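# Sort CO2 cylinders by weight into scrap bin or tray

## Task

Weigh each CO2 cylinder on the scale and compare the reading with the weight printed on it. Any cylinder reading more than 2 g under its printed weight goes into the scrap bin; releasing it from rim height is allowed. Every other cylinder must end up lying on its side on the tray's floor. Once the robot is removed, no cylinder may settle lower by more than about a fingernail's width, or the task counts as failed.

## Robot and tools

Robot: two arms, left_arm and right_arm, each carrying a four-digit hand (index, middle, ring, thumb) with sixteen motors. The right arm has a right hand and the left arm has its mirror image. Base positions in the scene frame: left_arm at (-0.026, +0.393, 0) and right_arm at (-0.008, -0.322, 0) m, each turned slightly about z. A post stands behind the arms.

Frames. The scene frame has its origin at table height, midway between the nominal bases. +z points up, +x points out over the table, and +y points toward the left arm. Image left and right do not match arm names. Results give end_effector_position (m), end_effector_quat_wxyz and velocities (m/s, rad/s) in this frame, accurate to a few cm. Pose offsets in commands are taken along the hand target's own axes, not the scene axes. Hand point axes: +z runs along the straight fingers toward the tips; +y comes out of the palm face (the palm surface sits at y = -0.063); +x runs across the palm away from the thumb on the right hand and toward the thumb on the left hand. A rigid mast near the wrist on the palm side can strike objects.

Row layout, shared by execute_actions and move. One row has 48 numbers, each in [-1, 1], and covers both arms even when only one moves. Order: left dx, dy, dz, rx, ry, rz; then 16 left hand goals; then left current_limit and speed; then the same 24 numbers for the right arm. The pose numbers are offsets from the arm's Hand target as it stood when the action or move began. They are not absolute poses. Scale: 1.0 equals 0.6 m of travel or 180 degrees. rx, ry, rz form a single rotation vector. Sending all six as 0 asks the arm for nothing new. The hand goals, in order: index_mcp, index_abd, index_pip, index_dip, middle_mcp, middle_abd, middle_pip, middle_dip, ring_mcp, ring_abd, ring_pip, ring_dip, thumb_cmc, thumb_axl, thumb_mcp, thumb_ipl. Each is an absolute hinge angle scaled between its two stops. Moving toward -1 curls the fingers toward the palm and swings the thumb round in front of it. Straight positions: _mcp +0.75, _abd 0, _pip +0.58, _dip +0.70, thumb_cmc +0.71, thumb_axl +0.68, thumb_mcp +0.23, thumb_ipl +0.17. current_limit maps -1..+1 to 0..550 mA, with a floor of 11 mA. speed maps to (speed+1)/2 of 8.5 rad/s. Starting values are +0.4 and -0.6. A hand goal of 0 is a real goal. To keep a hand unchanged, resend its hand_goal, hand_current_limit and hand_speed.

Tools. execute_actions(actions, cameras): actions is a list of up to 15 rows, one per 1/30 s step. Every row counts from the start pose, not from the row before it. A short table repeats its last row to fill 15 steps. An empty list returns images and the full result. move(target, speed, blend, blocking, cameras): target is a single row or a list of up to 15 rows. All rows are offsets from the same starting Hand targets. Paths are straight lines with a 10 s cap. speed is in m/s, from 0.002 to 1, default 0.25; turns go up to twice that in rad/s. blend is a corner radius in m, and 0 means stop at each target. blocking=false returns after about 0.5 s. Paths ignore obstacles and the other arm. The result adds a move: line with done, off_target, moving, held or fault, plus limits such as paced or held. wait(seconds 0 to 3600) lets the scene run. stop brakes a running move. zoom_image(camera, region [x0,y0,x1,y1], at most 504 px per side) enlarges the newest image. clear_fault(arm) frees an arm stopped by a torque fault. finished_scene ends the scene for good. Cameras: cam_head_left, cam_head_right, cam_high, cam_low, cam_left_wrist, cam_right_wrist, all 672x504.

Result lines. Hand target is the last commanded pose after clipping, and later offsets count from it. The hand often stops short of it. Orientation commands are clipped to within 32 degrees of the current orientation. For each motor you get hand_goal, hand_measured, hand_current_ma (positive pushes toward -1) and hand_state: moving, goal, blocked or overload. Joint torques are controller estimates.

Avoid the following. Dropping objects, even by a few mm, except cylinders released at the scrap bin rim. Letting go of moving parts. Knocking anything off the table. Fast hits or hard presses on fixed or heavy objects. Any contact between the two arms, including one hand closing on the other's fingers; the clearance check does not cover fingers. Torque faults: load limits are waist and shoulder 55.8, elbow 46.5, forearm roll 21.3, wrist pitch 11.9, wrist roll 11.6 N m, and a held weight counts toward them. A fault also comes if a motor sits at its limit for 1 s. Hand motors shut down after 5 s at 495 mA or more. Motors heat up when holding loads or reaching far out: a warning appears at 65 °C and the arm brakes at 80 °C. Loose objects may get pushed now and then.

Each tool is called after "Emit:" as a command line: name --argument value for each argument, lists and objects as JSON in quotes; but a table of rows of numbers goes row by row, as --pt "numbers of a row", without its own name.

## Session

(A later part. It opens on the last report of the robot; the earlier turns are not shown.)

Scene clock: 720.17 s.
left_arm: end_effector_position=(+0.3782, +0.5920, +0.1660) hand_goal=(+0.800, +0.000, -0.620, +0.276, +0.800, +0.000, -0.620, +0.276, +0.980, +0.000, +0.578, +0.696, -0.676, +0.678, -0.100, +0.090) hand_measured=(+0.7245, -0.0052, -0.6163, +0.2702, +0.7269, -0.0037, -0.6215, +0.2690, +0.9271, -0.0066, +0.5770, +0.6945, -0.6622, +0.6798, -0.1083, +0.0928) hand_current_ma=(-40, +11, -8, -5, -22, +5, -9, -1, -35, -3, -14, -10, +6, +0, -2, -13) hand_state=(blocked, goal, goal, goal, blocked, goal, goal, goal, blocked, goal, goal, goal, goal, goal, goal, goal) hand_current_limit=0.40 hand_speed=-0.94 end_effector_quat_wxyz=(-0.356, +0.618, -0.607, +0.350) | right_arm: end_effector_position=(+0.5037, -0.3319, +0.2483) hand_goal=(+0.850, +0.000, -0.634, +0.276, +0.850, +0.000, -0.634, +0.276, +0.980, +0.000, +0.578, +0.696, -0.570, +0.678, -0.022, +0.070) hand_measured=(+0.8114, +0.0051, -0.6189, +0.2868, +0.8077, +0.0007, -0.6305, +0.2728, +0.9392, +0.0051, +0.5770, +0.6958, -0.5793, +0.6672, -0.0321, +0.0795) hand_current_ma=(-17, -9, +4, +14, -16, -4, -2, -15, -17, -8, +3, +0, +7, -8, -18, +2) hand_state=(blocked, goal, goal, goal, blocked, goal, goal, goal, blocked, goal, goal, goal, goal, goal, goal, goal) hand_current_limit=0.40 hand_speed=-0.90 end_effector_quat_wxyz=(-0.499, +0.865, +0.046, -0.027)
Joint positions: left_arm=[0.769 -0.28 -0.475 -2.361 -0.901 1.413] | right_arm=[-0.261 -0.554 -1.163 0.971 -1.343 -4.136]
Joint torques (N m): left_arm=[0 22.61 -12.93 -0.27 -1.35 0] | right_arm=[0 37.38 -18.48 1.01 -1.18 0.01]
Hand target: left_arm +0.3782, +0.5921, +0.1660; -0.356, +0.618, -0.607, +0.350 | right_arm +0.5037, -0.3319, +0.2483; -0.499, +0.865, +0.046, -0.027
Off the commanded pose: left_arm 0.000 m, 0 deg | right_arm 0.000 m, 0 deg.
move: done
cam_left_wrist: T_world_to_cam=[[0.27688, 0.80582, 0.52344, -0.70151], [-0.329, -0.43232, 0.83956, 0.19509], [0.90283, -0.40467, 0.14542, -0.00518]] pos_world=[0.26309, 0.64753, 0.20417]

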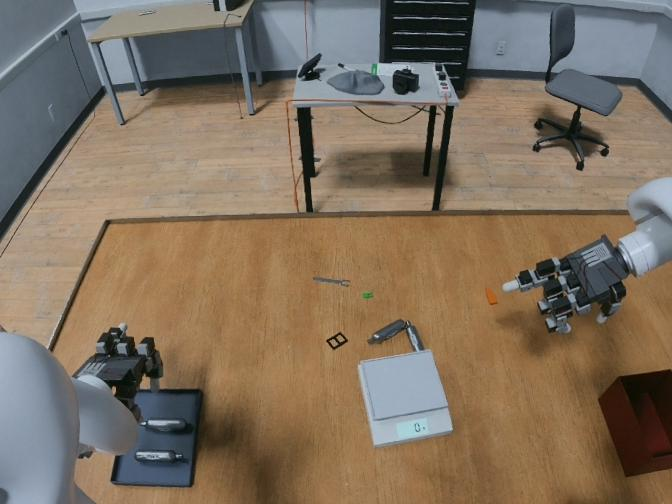

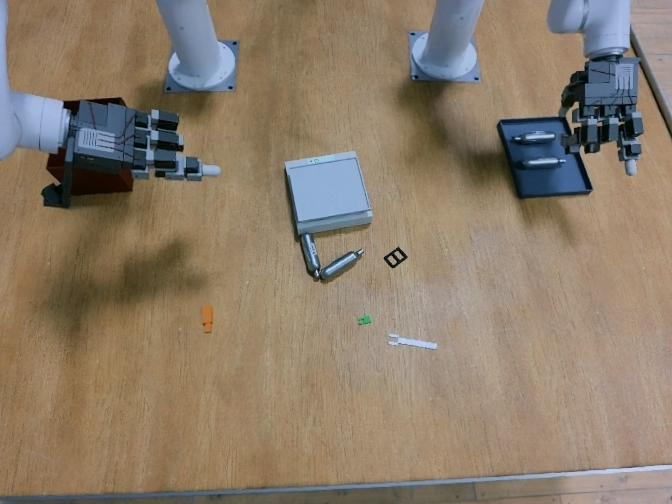

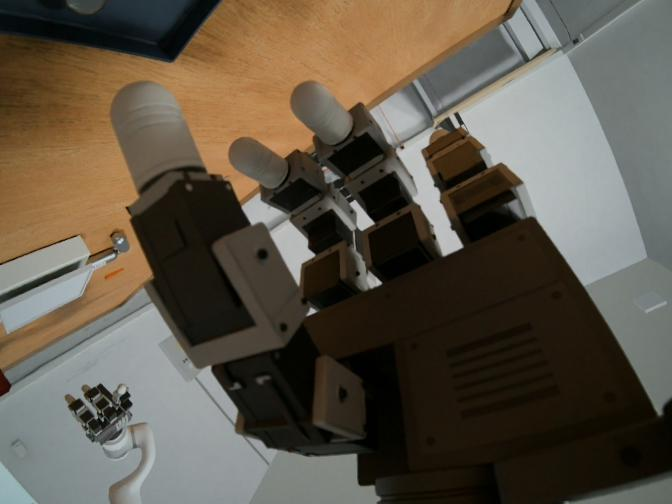

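Emit:
move --pt "0.940 -0.09 0.309 0 0.2935 0.1694 0.98 0 0.577 0.696 0.6 0 -0.635 0.275 0.98 0 0.577 0.696 0.714 0.678 0.226 0.168 0.4 -0.7 0 0 0 0 0 0 0.849 0 -0.635 0.275 0.849 0 -0.635 0.275 0.98 0 0.577 0.696 -0.571 0.678 -0.022 0.07 0.4 -0.9" --pt "0.940 0.0413 0.3848 0 0.2935 0.1694 0.98 0 0.577 0.696 0.6 0 -0.635 0.275 0.98 0 0.577 0.696 0.714 0.678 0.226 0.168 0.4 -0.7 0 0 0 0 0 0 0.849 0 -0.635 0.275 0.849 0 -0.635 0.275 0.98 0 0.577 0.696 -0.571 0.678 -0.022 0.07 0.4 -0.9" --speed '[0.2,0.08]' --cameras '["all"]'

Emit:
zoom_image --camera "cam_low" --region '[260, 160, 440, 295]'

Emit:
zoom_image --camera "cam_high" --region '[290, 190, 430, 295]'

Emit:
zoom_image --camera "cam_head_left" --region '[330, 270, 470, 375]'

Scene clock: 780.10 s.
left_arm: end_effector_position=(+0.5753, +0.0314, +0.0289) hand_goal=(+0.980, +0.000, +0.578, +0.696, +0.600, +0.000, -0.634, +0.276, +0.980, +0.000, +0.578, +0.696, +0.714, +0.678, +0.226, +0.168) hand_measured=(+0.8958, -0.0008, +0.5475, +0.6881, +0.7957, +0.0637, -0.6022, +0.2690, +0.9271, -0.0037, +0.5757, +0.6958, +0.6401, +0.6746, +0.2054, +0.1586) hand_current_ma=(-37, -3, -17, -12, +143, +26, +7, +4, -33, +5, -10, -7, -20, -3, -16, -17) hand_state=(blocked, goal, blocked, goal, blocked, blocked, blocked, goal, blocked, goal, goal, goal, blocked, goal, blocked, goal) hand_current_limit=0.40 hand_speed=-0.70 end_effector_quat_wxyz=(+0.129, -0.224, +0.837, -0.483) | right_arm: end_effector_position=(+0.5037, -0.3319, +0.2483) hand_goal=(+0.850, +0.000, -0.634, +0.276, +0.850, +0.000, -0.634, +0.276, +0.980, +0.000, +0.578, +0.696, -0.570, +0.678, -0.022, +0.070) hand_measured=(+0.8114, +0.0065, -0.6176, +0.2868, +0.8077, +0.0007, -0.6292, +0.2728, +0.9380, +0.0036, +0.5757, +0.6958, -0.5793, +0.6683, -0.0331, +0.0795) hand_current_ma=(-9, -4, +2, +9, -24, -2, -6, -8, -22, -6, -1, -6, +1, -8, -10, +2) hand_state=(blocked, goal, goal, goal, blocked, goal, goal, goal, blocked, goal, goal, goal, goal, goal, goal, goal) hand_current_limit=0.40 hand_speed=-0.90 end_effector_quat_wxyz=(-0.499, +0.865, +0.046, -0.027)
Joint positions: left_arm=[-0.324 -0.988 -1.277 -2.336 -0.832 1.331] | right_arm=[-0.261 -0.554 -1.163 0.971 -1.343 -4.136]
Joint torques (N m): left_arm=[0 23.73 -14.38 -0.41 -1.37 -0.05] | right_arm=[0 37.38 -18.48 1.01 -1.18 0.01]
Hand target: left_arm +0.5753, +0.0314, +0.0289; +0.129, -0.224, +0.837, -0.483 | right_arm +0.5037, -0.3319, +0.2483; -0.499, +0.865, +0.046, -0.027
Off the commanded pose: left_arm 0.000 m, 0 deg | right_arm 0.000 m, 0 deg.
move: done
cam_left_wrist: T_world_to_cam=[[0.83926, 0.14921, 0.52286, -0.53547], [-0.5372, 0.07896, 0.83975, 0.23636], [0.08401, -0.98565, 0.14642, 0.09918]] pos_world=[0.56803, 0.15899, 0.06697]
cam_right_wrist: T_world_to_cam=[[-0.73643, -0.37159, -0.56532, 0.42175], [-0.43142, -0.38573, 0.81553, -0.15395], [-0.52111, 0.84447, 0.12375, 0.63615]] pos_world=[0.57567, -0.43988, 0.28525]

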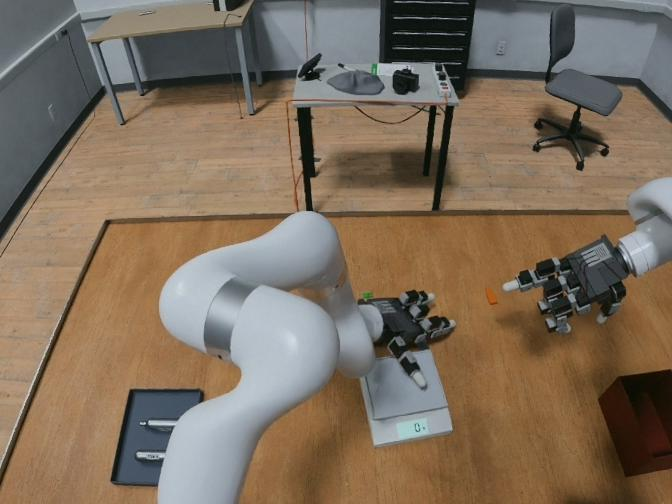

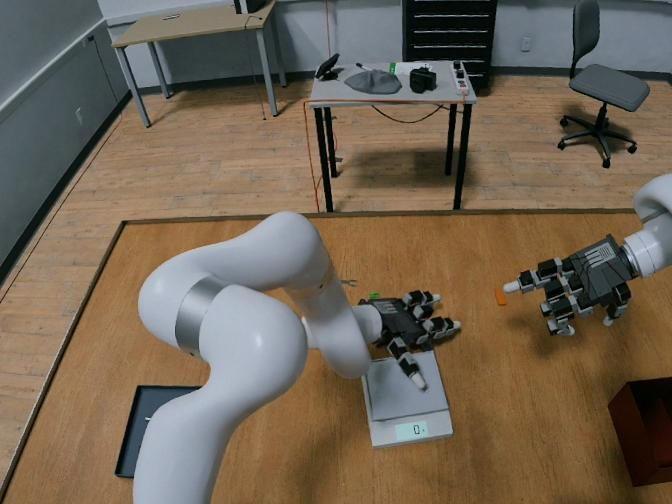

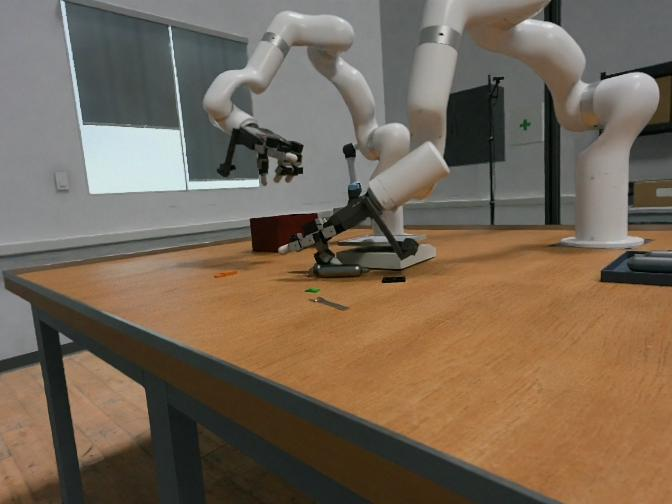

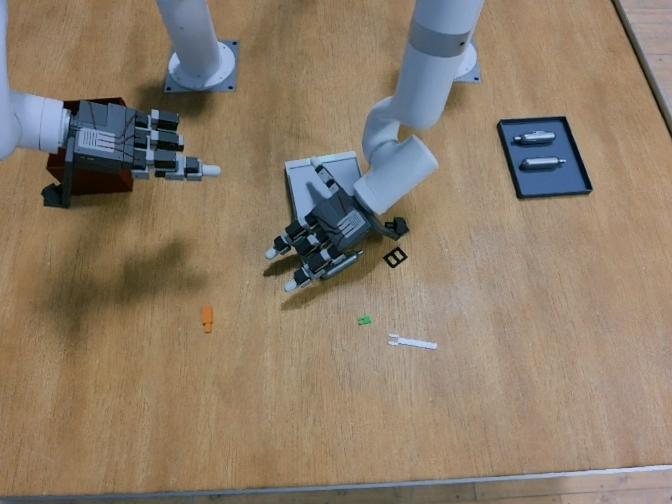

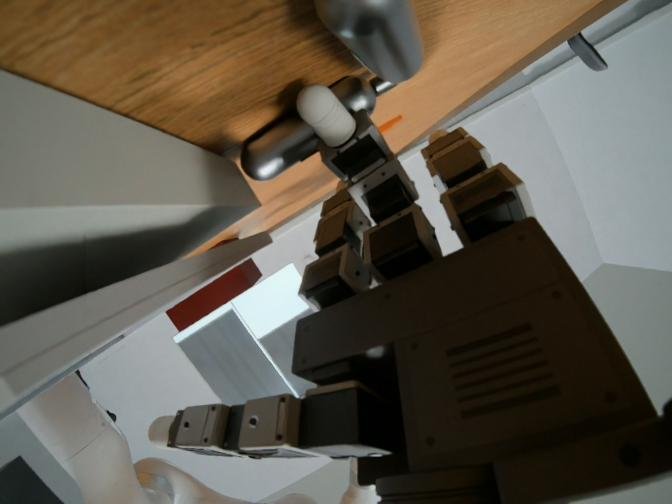

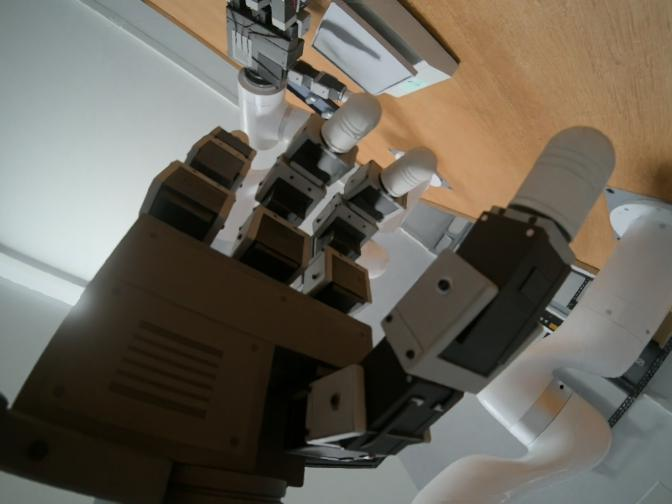

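Scaled by 2.800.

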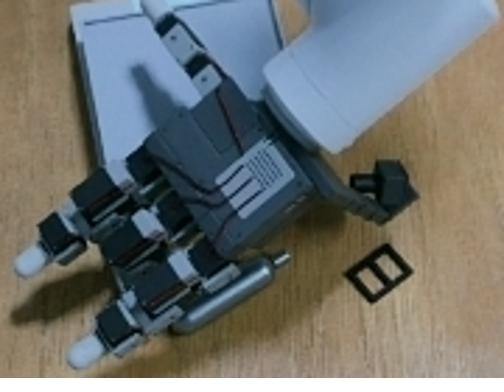

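Scaled by 3.600.

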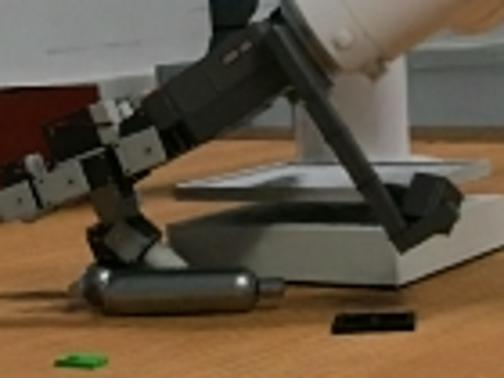

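Scaled by 3.600.

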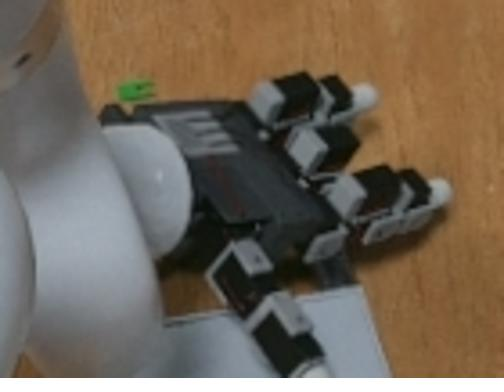

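Emit:
move --pt "0 -0.0577 -0.0333 0 0 0 0.98 0 0.577 0.696 0.6 0 -0.635 0.275 0.98 0 0.577 0.696 0.714 0.678 0.226 0.168 0.4 -0.7 0 0 0 0 0 0 0.849 0 -0.635 0.275 0.849 0 -0.635 0.275 0.98 0 0.577 0.696 -0.571 0.678 -0.022 0.07 0.4 -0.9" --speed 0.08 --cameras '["cam_head_left","cam_high","cam_low","cam_left_wrist","cam_head_right"]'

Emit:
zoom_image --camera "cam_low" --region '[260, 180, 400, 285]'

Emit:
zoom_image --camera "cam_high" --region '[290, 190, 430, 295]'

Scene clock: 795.30 s.
left_arm: end_effector_position=(+0.5753, +0.0314, +0.0689) hand_goal=(+0.980, +0.000, +0.578, +0.696, +0.600, +0.000, -0.634, +0.276, +0.980, +0.000, +0.578, +0.696, +0.714, +0.678, +0.226, +0.168) hand_measured=(+0.8946, -0.0052, +0.5487, +0.6881, +0.5798, +0.0241, -0.6074, +0.2690, +0.9259, -0.0066, +0.5757, +0.6958, +0.6401, +0.6735, +0.2044, +0.1586) hand_current_ma=(-48, +1, -17, -3, +1, +15, +3, +7, -28, -6, -4, -7, -25, -8, -11, -11) hand_state=(blocked, goal, blocked, goal, blocked, blocked, blocked, goal, blocked, goal, goal, goal, blocked, goal, blocked, goal) hand_current_limit=0.40 hand_speed=-0.70 end_effector_quat_wxyz=(+0.129, -0.224, +0.837, -0.483) | right_arm: end_effector_position=(+0.5037, -0.3319, +0.2483) hand_goal=(+0.850, +0.000, -0.634, +0.276, +0.850, +0.000, -0.634, +0.276, +0.980, +0.000, +0.578, +0.696, -0.570, +0.678, -0.022, +0.070) hand_measured=(+0.8126, +0.0051, -0.6189, +0.2868, +0.8077, +0.0007, -0.6292, +0.2728, +0.9380, +0.0051, +0.5770, +0.6971, -0.5793, +0.6683, -0.0321, +0.0805) hand_current_ma=(-8, -14, +0, +19, -16, -7, -7, -9, -19, -7, -2, -4, -6, -8, -17, -3) hand_state=(blocked, goal, goal, goal, blocked, goal, goal, goal, blocked, goal, goal, goal, goal, goal, goal, goal) hand_current_limit=0.40 hand_speed=-0.90 end_effector_quat_wxyz=(-0.499, +0.865, +0.046, -0.027)
Joint positions: left_arm=[-0.324 -0.907 -1.247 -2.3 -0.796 1.278] | right_arm=[-0.261 -0.554 -1.163 0.971 -1.343 -4.136]
Joint torques (N m): left_arm=[0 42.69 -15.12 -0.47 -1.34 -0.05] | right_arm=[0 37.38 -18.48 1.01 -1.18 0.01]
Hand target: left_arm +0.5753, +0.0314, +0.0689; +0.129, -0.224, +0.837, -0.483 | right_arm +0.5037, -0.3319, +0.2483; -0.499, +0.865, +0.046, -0.027
Off the commanded pose: left_arm 0.000 m, 0 deg | right_arm 0.000 m, 0 deg.
move: done
cam_left_wrist: T_world_to_cam=[[0.83926, 0.14921, 0.52286, -0.55633], [-0.5372, 0.07896, 0.83975, 0.20285], [0.08401, -0.98565, 0.14642, 0.09334]] pos_world=[0.56803, 0.15899, 0.10687]
Images, in order (width x height): cam_head_left 672x504, cam_head_right 672x504, cam_high 672x504, cam_low 672x504, cam_left_wrist 672x504.

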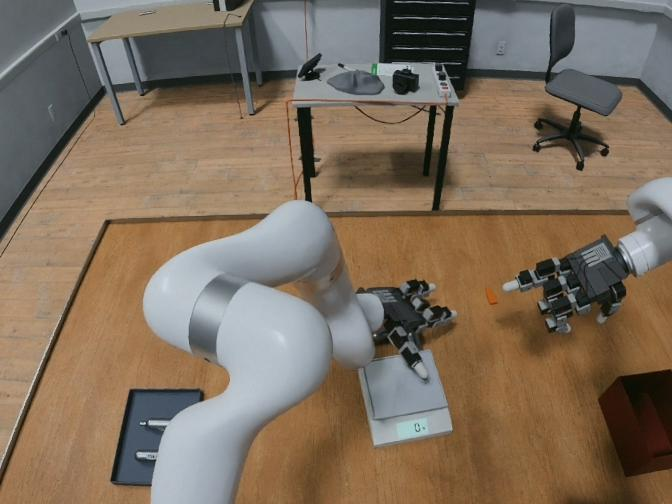

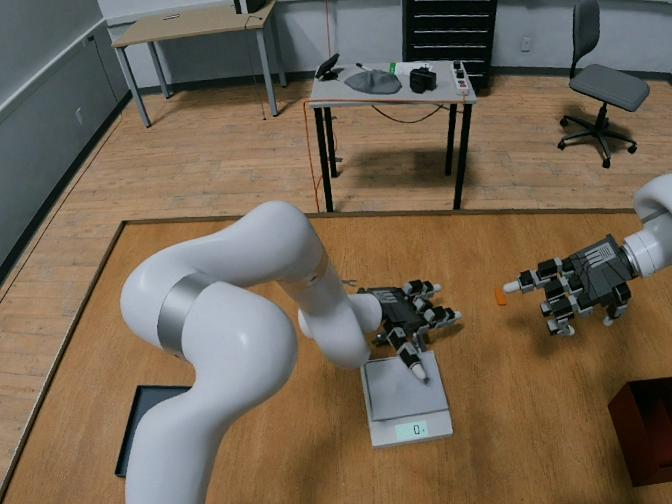

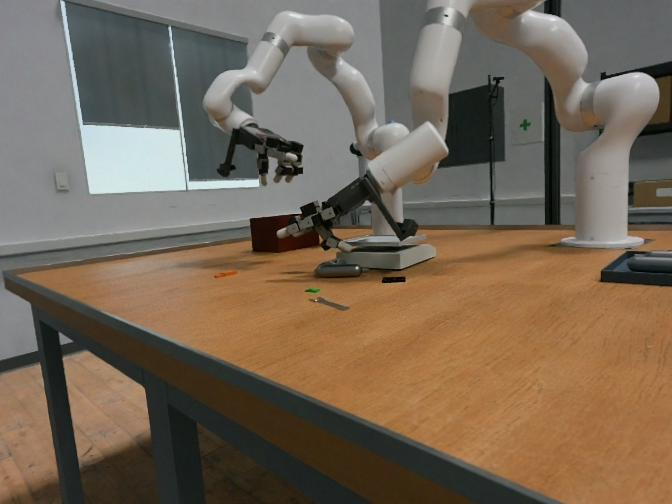

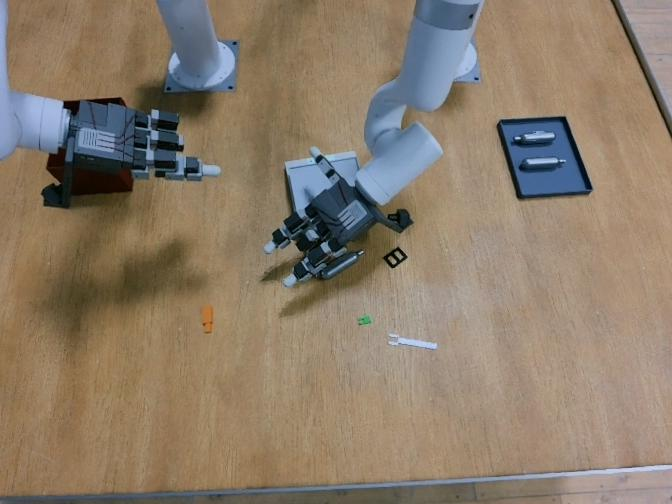

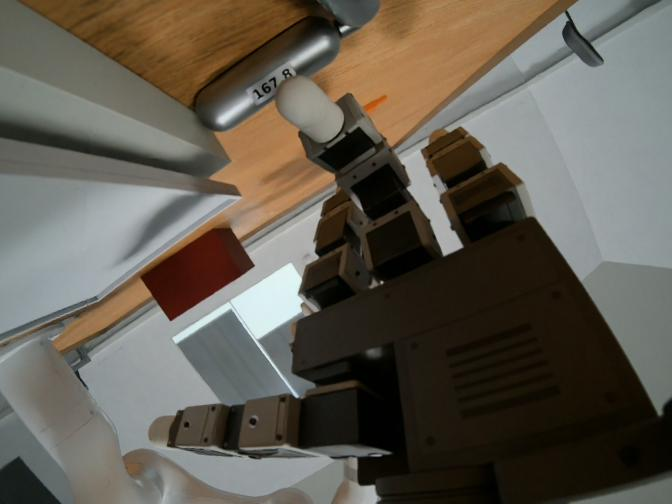

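Scaled by 3.600.

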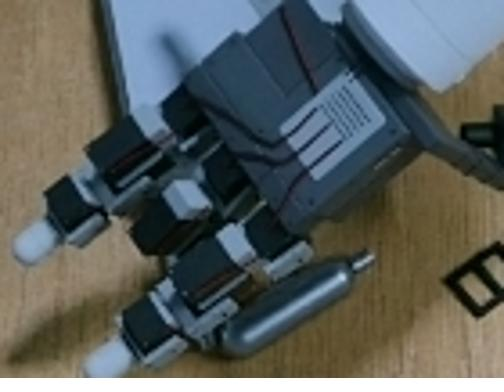

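Scaled by 3.600.

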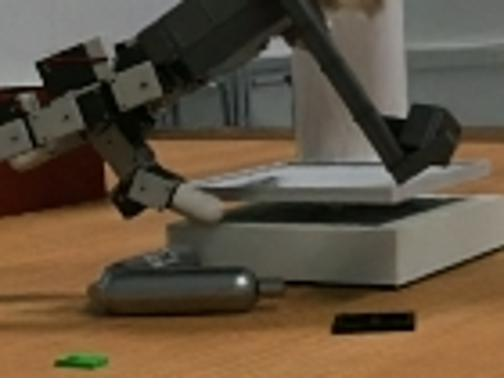

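Emit:
move --pt "0.0233 0.0 0.0 0 0 0 0.98 0 0.577 0.696 0.6 0 -0.635 0.275 0.98 0 0.577 0.696 0.714 0.678 0.226 0.168 0.4 -0.7 0 0 0 0 0 0 0.849 0 -0.635 0.275 0.849 0 -0.635 0.275 0.98 0 0.577 0.696 -0.571 0.678 -0.022 0.07 0.4 -0.9" --pt "0.0233 0.0577 0.0333 0 0 0 0.98 0 0.577 0.696 0.6 0 -0.635 0.275 0.98 0 0.577 0.696 0.714 0.678 0.226 0.168 0.4 -0.7 0 0 0 0 0 0 0.849 0 -0.635 0.275 0.849 0 -0.635 0.275 0.98 0 0.577 0.696 -0.571 0.678 -0.022 0.07 0.4 -0.9" --pt "-0.0267 0.0577 0.0333 0 0 0 0.98 0 0.577 0.696 0.6 0 -0.635 0.275 0.98 0 0.577 0.696 0.714 0.678 0.226 0.168 0.4 -0.7 0 0 0 0 0 0 0.849 0 -0.635 0.275 0.849 0 -0.635 0.275 0.98 0 0.577 0.696 -0.571 0.678 -0.022 0.07 0.4 -0.9" --speed '[0.08,0.06,0.03]' --cameras '["cam_head_left","cam_high","cam_low","cam_left_wrist","cam_head_right"]'

Emit:
zoom_image --camera "cam_low" --region '[260, 180, 400, 285]'

Emit:
zoom_image --camera "cam_high" --region '[290, 190, 430, 295]'

Scene clock: 809.50 s.
left_arm: end_effector_position=(+0.5891, +0.0394, +0.0289) hand_goal=(+0.980, +0.000, +0.578, +0.696, +0.600, +0.000, -0.634, +0.276, +0.980, +0.000, +0.578, +0.696, +0.714, +0.678, +0.226, +0.168) hand_measured=(+0.8958, -0.0008, +0.5475, +0.6881, +0.7679, +0.0593, -0.6215, +0.2601, +0.9259, -0.0023, +0.5757, +0.6958, +0.6401, +0.6735, +0.2054, +0.1576) hand_current_ma=(-41, +4, -13, -10, +123, +23, +1, -2, -27, +1, -10, -12, -33, -9, -20, -17) hand_state=(blocked, goal, blocked, goal, blocked, blocked, goal, goal, blocked, goal, goal, goal, blocked, goal, blocked, goal) hand_current_limit=0.40 hand_speed=-0.70 end_effector_quat_wxyz=(+0.129, -0.224, +0.837, -0.483) | right_arm: end_effector_position=(+0.5037, -0.3319, +0.2483) hand_goal=(+0.850, +0.000, -0.634, +0.276, +0.850, +0.000, -0.634, +0.276, +0.980, +0.000, +0.578, +0.696, -0.570, +0.678, -0.022, +0.070) hand_measured=(+0.8114, +0.0051, -0.6189, +0.2868, +0.8077, +0.0021, -0.6292, +0.2728, +0.9380, +0.0036, +0.5770, +0.6958, -0.5793, +0.6683, -0.0321, +0.0805) hand_current_ma=(-10, -5, +3, +13, -16, -8, -11, -9, -18, -1, +0, -8, -1, -11, -8, +1) hand_state=(blocked, goal, goal, goal, blocked, goal, goal, goal, blocked, goal, goal, goal, goal, goal, goal, goal) hand_current_limit=0.40 hand_speed=-0.90 end_effector_quat_wxyz=(-0.499, +0.865, +0.046, -0.027)
Joint positions: left_arm=[-0.303 -1.004 -1.311 -2.3 -0.823 1.306] | right_arm=[-0.261 -0.554 -1.163 0.971 -1.343 -4.136]
Joint torques (N m): left_arm=[0 44.14 -14.62 -0.43 -1.36 -0.05] | right_arm=[0 37.38 -18.48 1.01 -1.18 0.01]
Hand target: left_arm +0.5891, +0.0394, +0.0289; +0.129, -0.224, +0.837, -0.483 | right_arm +0.5037, -0.3319, +0.2483; -0.499, +0.865, +0.046, -0.027
Off the commanded pose: left_arm 0.000 m, 0 deg | right_arm 0.000 m, 0 deg.
move: done
cam_left_wrist: T_world_to_cam=[[0.83926, 0.14921, 0.52286, -0.54819], [-0.5372, 0.07896, 0.83975, 0.24322], [0.08401, -0.98565, 0.14642, 0.10592]] pos_world=[0.58183, 0.16699, 0.06687]
Images, in order (width x height): cam_head_left 672x504, cam_head_right 672x504, cam_high 672x504, cam_low 672x504, cam_left_wrist 672x504.

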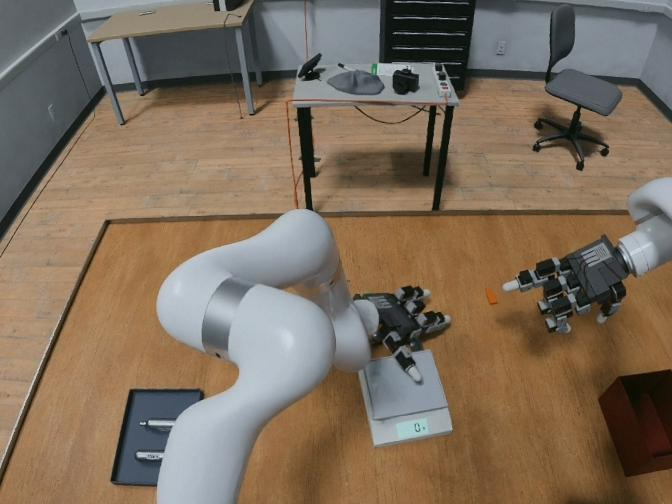

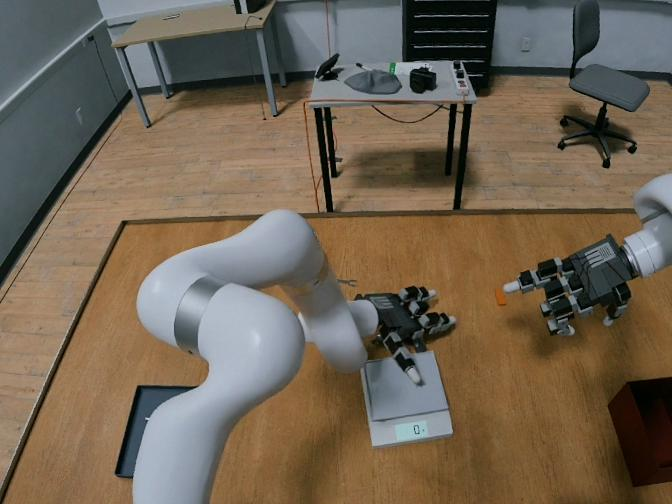

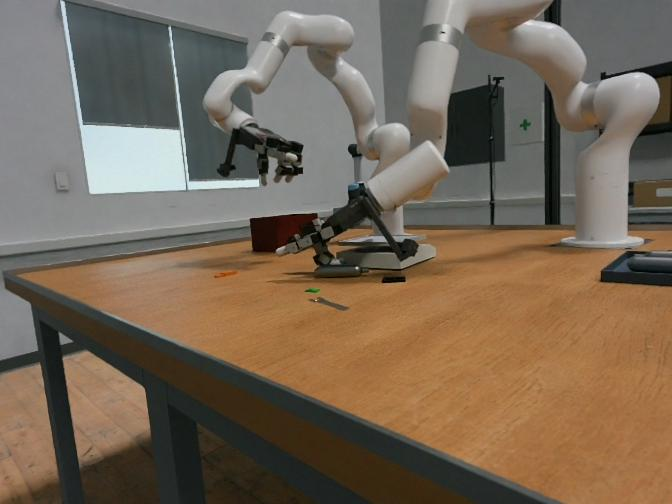

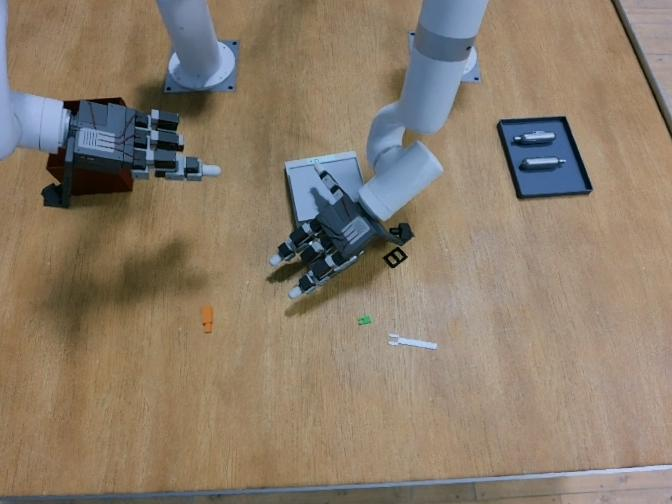

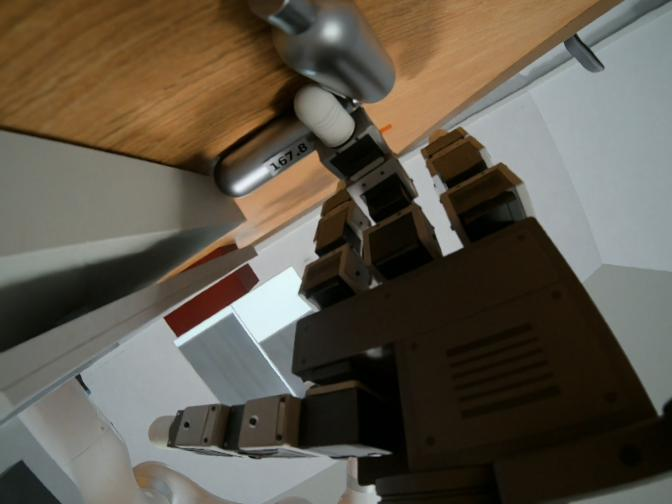

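Scaled by 3.600.

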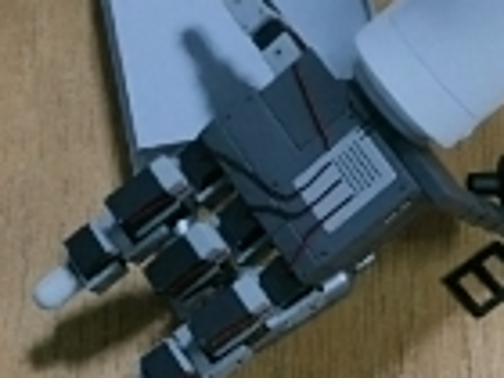

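Scaled by 3.600.

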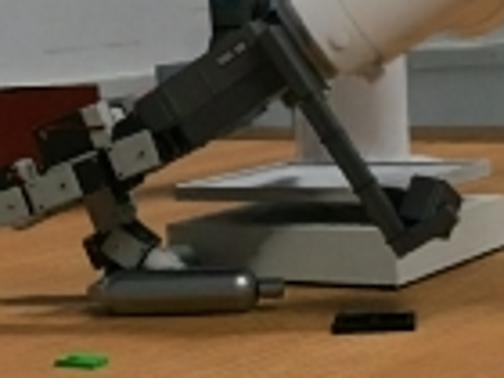

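Emit:
move --pt "0 -0.1299 -0.075 0 0 0 0.98 0 0.577 0.696 0.77 0 -0.635 0.275 0.98 0 0.577 0.696 0.714 0.678 0.226 0.168 0.4 -0.7 0 0 0 0 0 0 0.849 0 -0.635 0.275 0.849 0 -0.635 0.275 0.98 0 0.577 0.696 -0.571 0.678 -0.022 0.07 0.4 -0.9" --pt "0.0295 -0.1174 -0.0966 0 0 0 0.98 0 0.577 0.696 -0.068 0 0.577 0.696 0.98 0 0.577 0.696 0.714 0.678 0.226 0.168 0.4 -0.7 0 0 0 0 0 0 0.849 0 -0.635 0.275 0.849 0 -0.635 0.275 0.98 0 0.577 0.696 -0.571 0.678 -0.022 0.07 0.4 -0.9" --pt "0.0295 -0.0467 -0.0557 0 0 0 0.98 0 0.577 0.696 -0.068 0 0.577 0.696 0.98 0 0.577 0.696 0.714 0.678 0.226 0.168 0.4 -0.7 0 0 0 0 0 0 0.849 0 -0.635 0.275 0.849 0 -0.635 0.275 0.98 0 0.577 0.696 -0.571 0.678 -0.022 0.07 0.4 -0.9" --speed '[0.1,0.1,0.06]' --cameras '["cam_high","cam_low","cam_left_wrist"]'

Emit:
zoom_image --camera "cam_high" --region '[290, 190, 430, 295]'

Emit:
zoom_image --camera "cam_low" --region '[260, 180, 400, 285]'

Scene clock: 842.33 s.
left_arm: end_effector_position=(+0.5664, +0.0435, +0.0699) hand_goal=(+0.980, +0.000, +0.578, +0.696, -0.068, +0.000, +0.578, +0.696, +0.980, +0.000, +0.578, +0.696, +0.714, +0.678, +0.226, +0.168) hand_measured=(+0.8958, -0.0023, +0.5475, +0.6881, -0.0690, +0.0241, +0.5680, +0.6869, +0.9247, -0.0008, +0.5757, +0.6958, +0.6401, +0.6746, +0.2054, +0.1586) hand_current_ma=(-42, +1, -18, -6, +9, +6, -10, -1, -34, +3, -11, -8, -29, -4, -10, -13) hand_state=(blocked, goal, blocked, goal, goal, blocked, goal, goal, blocked, goal, goal, goal, blocked, goal, blocked, goal) hand_current_limit=0.40 hand_speed=-0.70 end_effector_quat_wxyz=(+0.129, -0.224, +0.837, -0.483) | right_arm: end_effector_position=(+0.5037, -0.3319, +0.2483) hand_goal=(+0.850, +0.000, -0.634, +0.276, +0.850, +0.000, -0.634, +0.276, +0.980, +0.000, +0.578, +0.696, -0.570, +0.678, -0.022, +0.070) hand_measured=(+0.8126, +0.0065, -0.6189, +0.2868, +0.8077, +0.0007, -0.6292, +0.2728, +0.9392, +0.0036, +0.5770, +0.6958, -0.5793, +0.6672, -0.0321, +0.0795) hand_current_ma=(-8, -11, +2, +8, -18, -7, -3, -7, -8, -10, -3, -2, +2, -20, -12, +0) hand_state=(blocked, goal, goal, goal, blocked, goal, goal, goal, blocked, goal, goal, goal, goal, goal, goal, goal) hand_current_limit=0.40 hand_speed=-0.90 end_effector_quat_wxyz=(-0.499, +0.865, +0.046, -0.027)
Joint positions: left_arm=[-0.31 -0.885 -1.204 -2.3 -0.813 1.296] | right_arm=[-0.261 -0.554 -1.163 0.971 -1.343 -4.136]
Joint torques (N m): left_arm=[0 41.86 -14.78 -0.44 -6.47 -0.05] | right_arm=[0 37.38 -18.48 1.01 -1.18 0.01]
Hand target: left_arm +0.5664, +0.0435, +0.0699; +0.129, -0.224, +0.837, -0.483 | right_arm +0.5037, -0.3319, +0.2483; -0.499, +0.865, +0.046, -0.027
Off the commanded pose: left_arm 0.000 m, 0 deg | right_arm 0.000 m, 0 deg.
move: done
cam_left_wrist: T_world_to_cam=[[0.83926, 0.14921, 0.52286, -0.55124], [-0.5372, 0.07896, 0.83975, 0.19619], [0.08401, -0.98565, 0.14642, 0.10585]] pos_world=[0.55914, 0.17109, 0.10797]

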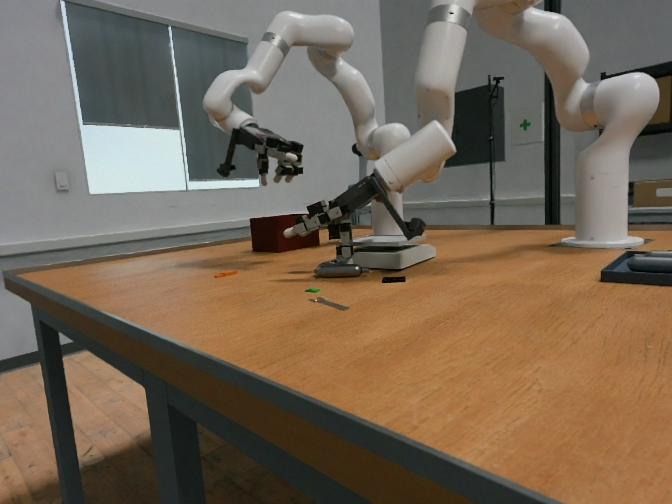

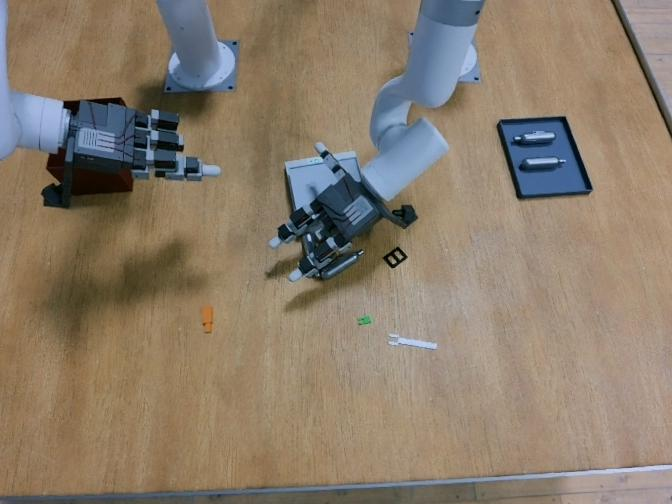

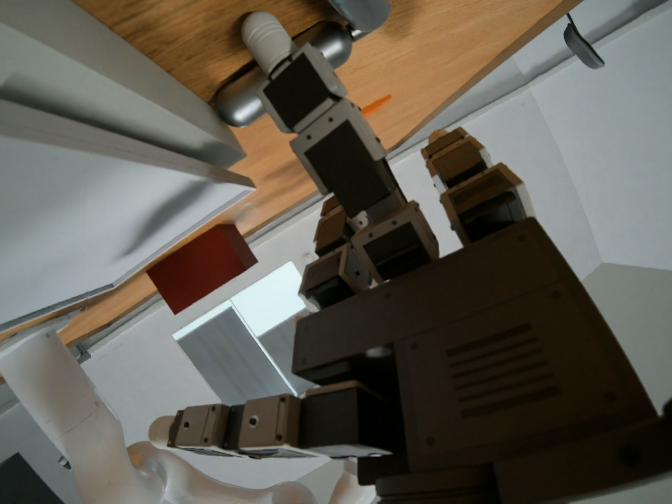

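Scaled by 3.600.

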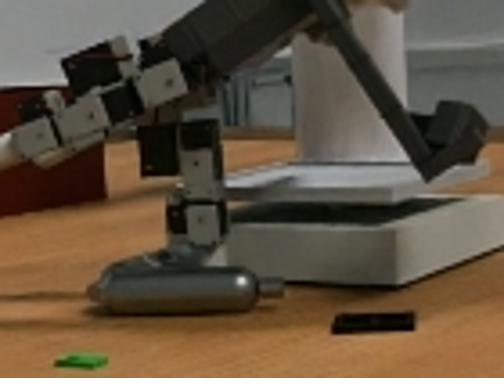

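Scaled by 3.600.

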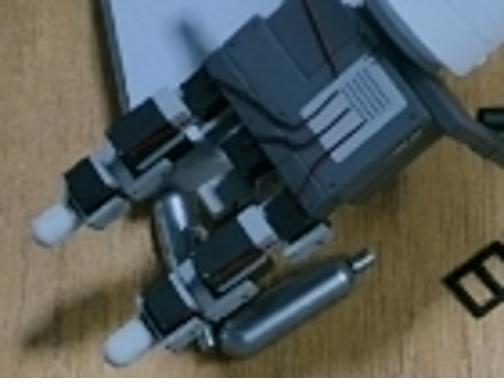

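Emit:
move --pt "-0.1367 0 0 0 0 0 0.98 0 0.577 0.696 -0.068 0 0.577 0.696 0.98 0 0.577 0.696 0.714 0.678 0.226 0.168 0.4 -0.7 0 0 0 0 0 0 0.849 0 -0.635 0.275 0.849 0 -0.635 0.275 0.98 0 0.577 0.696 -0.571 0.678 -0.022 0.07 0.4 -0.9" --speed '[0.03]' --cameras '["cam_high","cam_low","cam_left_wrist","cam_head_left"]'

Emit:
zoom_image --camera "cam_high" --region '[270, 190, 410, 295]'

Emit:
zoom_image --camera "cam_low" --region '[260, 180, 420, 300]'

Scene clock: 851.93 s.
left_arm: end_effector_position=(+0.6374, +0.0845, +0.0698) hand_goal=(+0.980, +0.000, +0.578, +0.696, -0.068, +0.000, +0.578, +0.696, +0.980, +0.000, +0.578, +0.696, +0.714, +0.678, +0.226, +0.168) hand_measured=(+0.8946, +0.0007, +0.5487, +0.6894, -0.0690, +0.0241, +0.5667, +0.6869, +0.9259, -0.0008, +0.5757, +0.6958, +0.6401, +0.6735, +0.2044, +0.1595) hand_current_ma=(-40, +4, -24, -3, +7, +12, -8, +2, -27, -8, -10, -12, -22, -6, -12, -7) hand_state=(blocked, goal, blocked, goal, goal, blocked, goal, goal, blocked, goal, goal, goal, blocked, goal, blocked, goal) hand_current_limit=0.40 hand_speed=-0.70 end_effector_quat_wxyz=(+0.129, -0.224, +0.837, -0.483) | right_arm: end_effector_position=(+0.5037, -0.3319, +0.2483) hand_goal=(+0.850, +0.000, -0.634, +0.276, +0.850, +0.000, -0.634, +0.276, +0.980, +0.000, +0.578, +0.696, -0.570, +0.678, -0.022, +0.070) hand_measured=(+0.8126, +0.0051, -0.6189, +0.2868, +0.8089, +0.0007, -0.6305, +0.2728, +0.9392, +0.0051, +0.5770, +0.6958, -0.5793, +0.6672, -0.0321, +0.0795) hand_current_ma=(-11, -8, +5, +10, -20, -4, -6, -7, -14, -6, -6, -11, +1, -11, -15, -5) hand_state=(blocked, goal, goal, goal, blocked, goal, goal, goal, blocked, goal, goal, goal, goal, goal, goal, goal) hand_current_limit=0.40 hand_speed=-0.90 end_effector_quat_wxyz=(-0.499, +0.865, +0.046, -0.027)
Joint positions: left_arm=[-0.209 -0.976 -1.392 -2.108 -0.785 1.157] | right_arm=[-0.261 -0.554 -1.163 0.971 -1.343 -4.136]
Joint torques (N m): left_arm=[0 44.94 -15.96 -0.56 -1.26 -0.05] | right_arm=[0 37.38 -18.48 1.01 -1.18 0.01]
Hand target: left_arm +0.6374, +0.0845, +0.0698; +0.129, -0.224, +0.837, -0.483 | right_arm +0.5037, -0.3319, +0.2483; -0.499, +0.865, +0.046, -0.027
Off the commanded pose: left_arm 0.000 m, 0 deg | right_arm 0.000 m, 0 deg.
move: done
cam_left_wrist: T_world_to_cam=[[0.83926, 0.14921, 0.52286, -0.61689], [-0.5372, 0.07896, 0.83975, 0.23118], [0.08401, -0.98565, 0.14642, 0.14031]] pos_world=[0.63014, 0.21209, 0.10787]
Images, in order (width x height): cam_head_left 672x504, cam_high 672x504, cam_low 672x504, cam_left_wrist 672x504.

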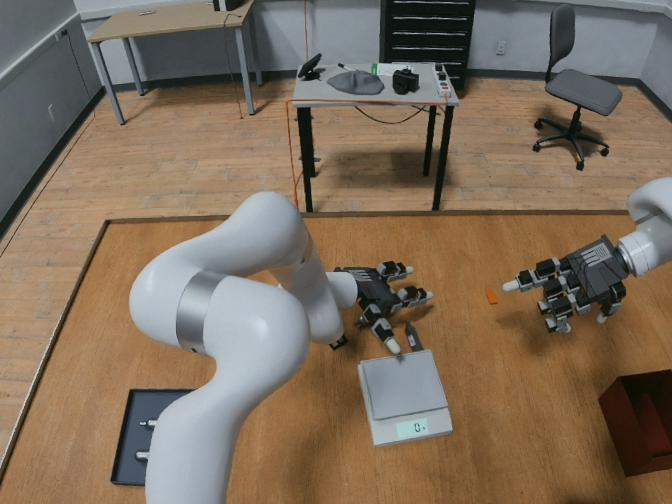

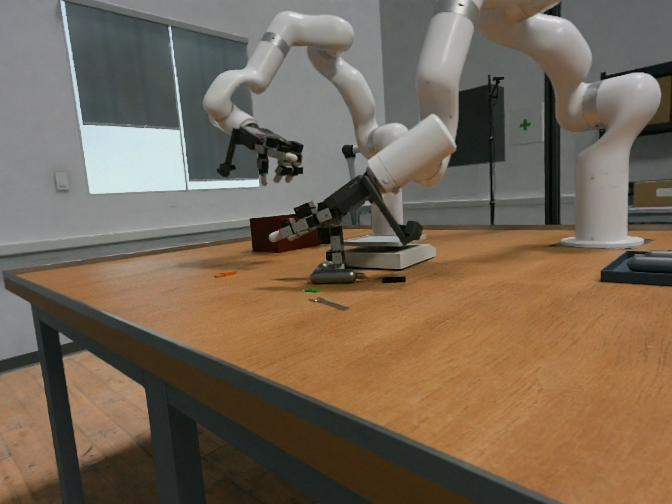

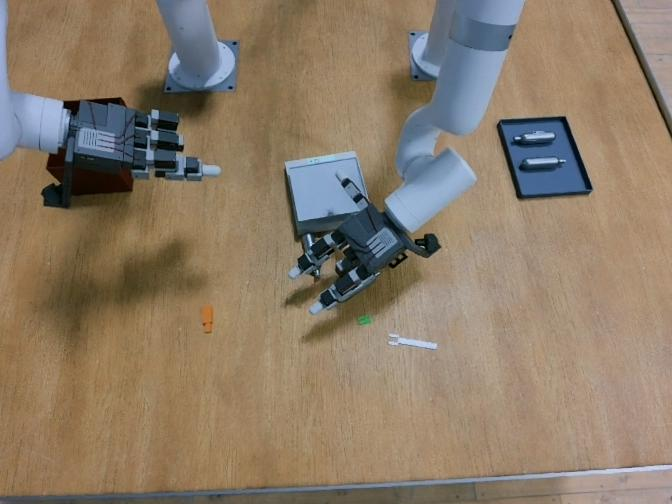

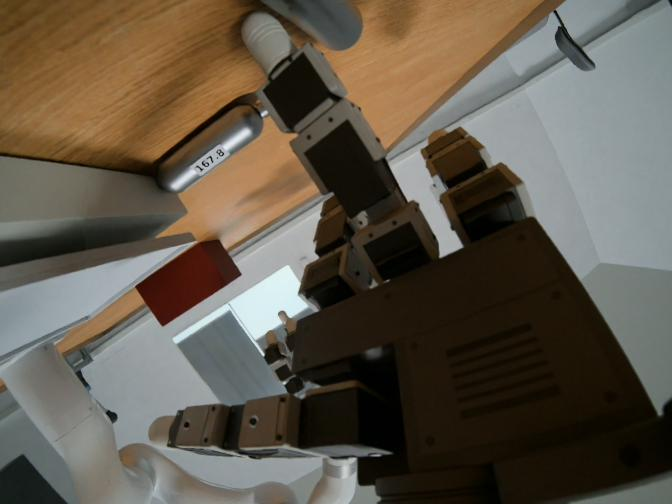

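Scaled by 3.600.

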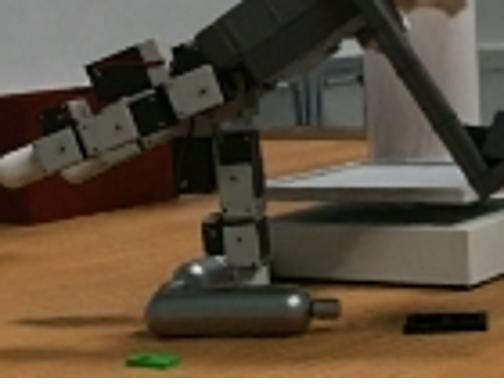

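Scaled by 3.150.

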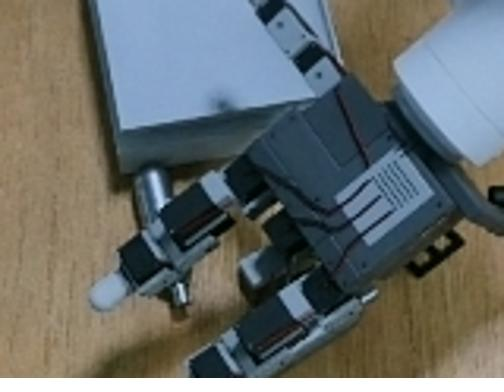

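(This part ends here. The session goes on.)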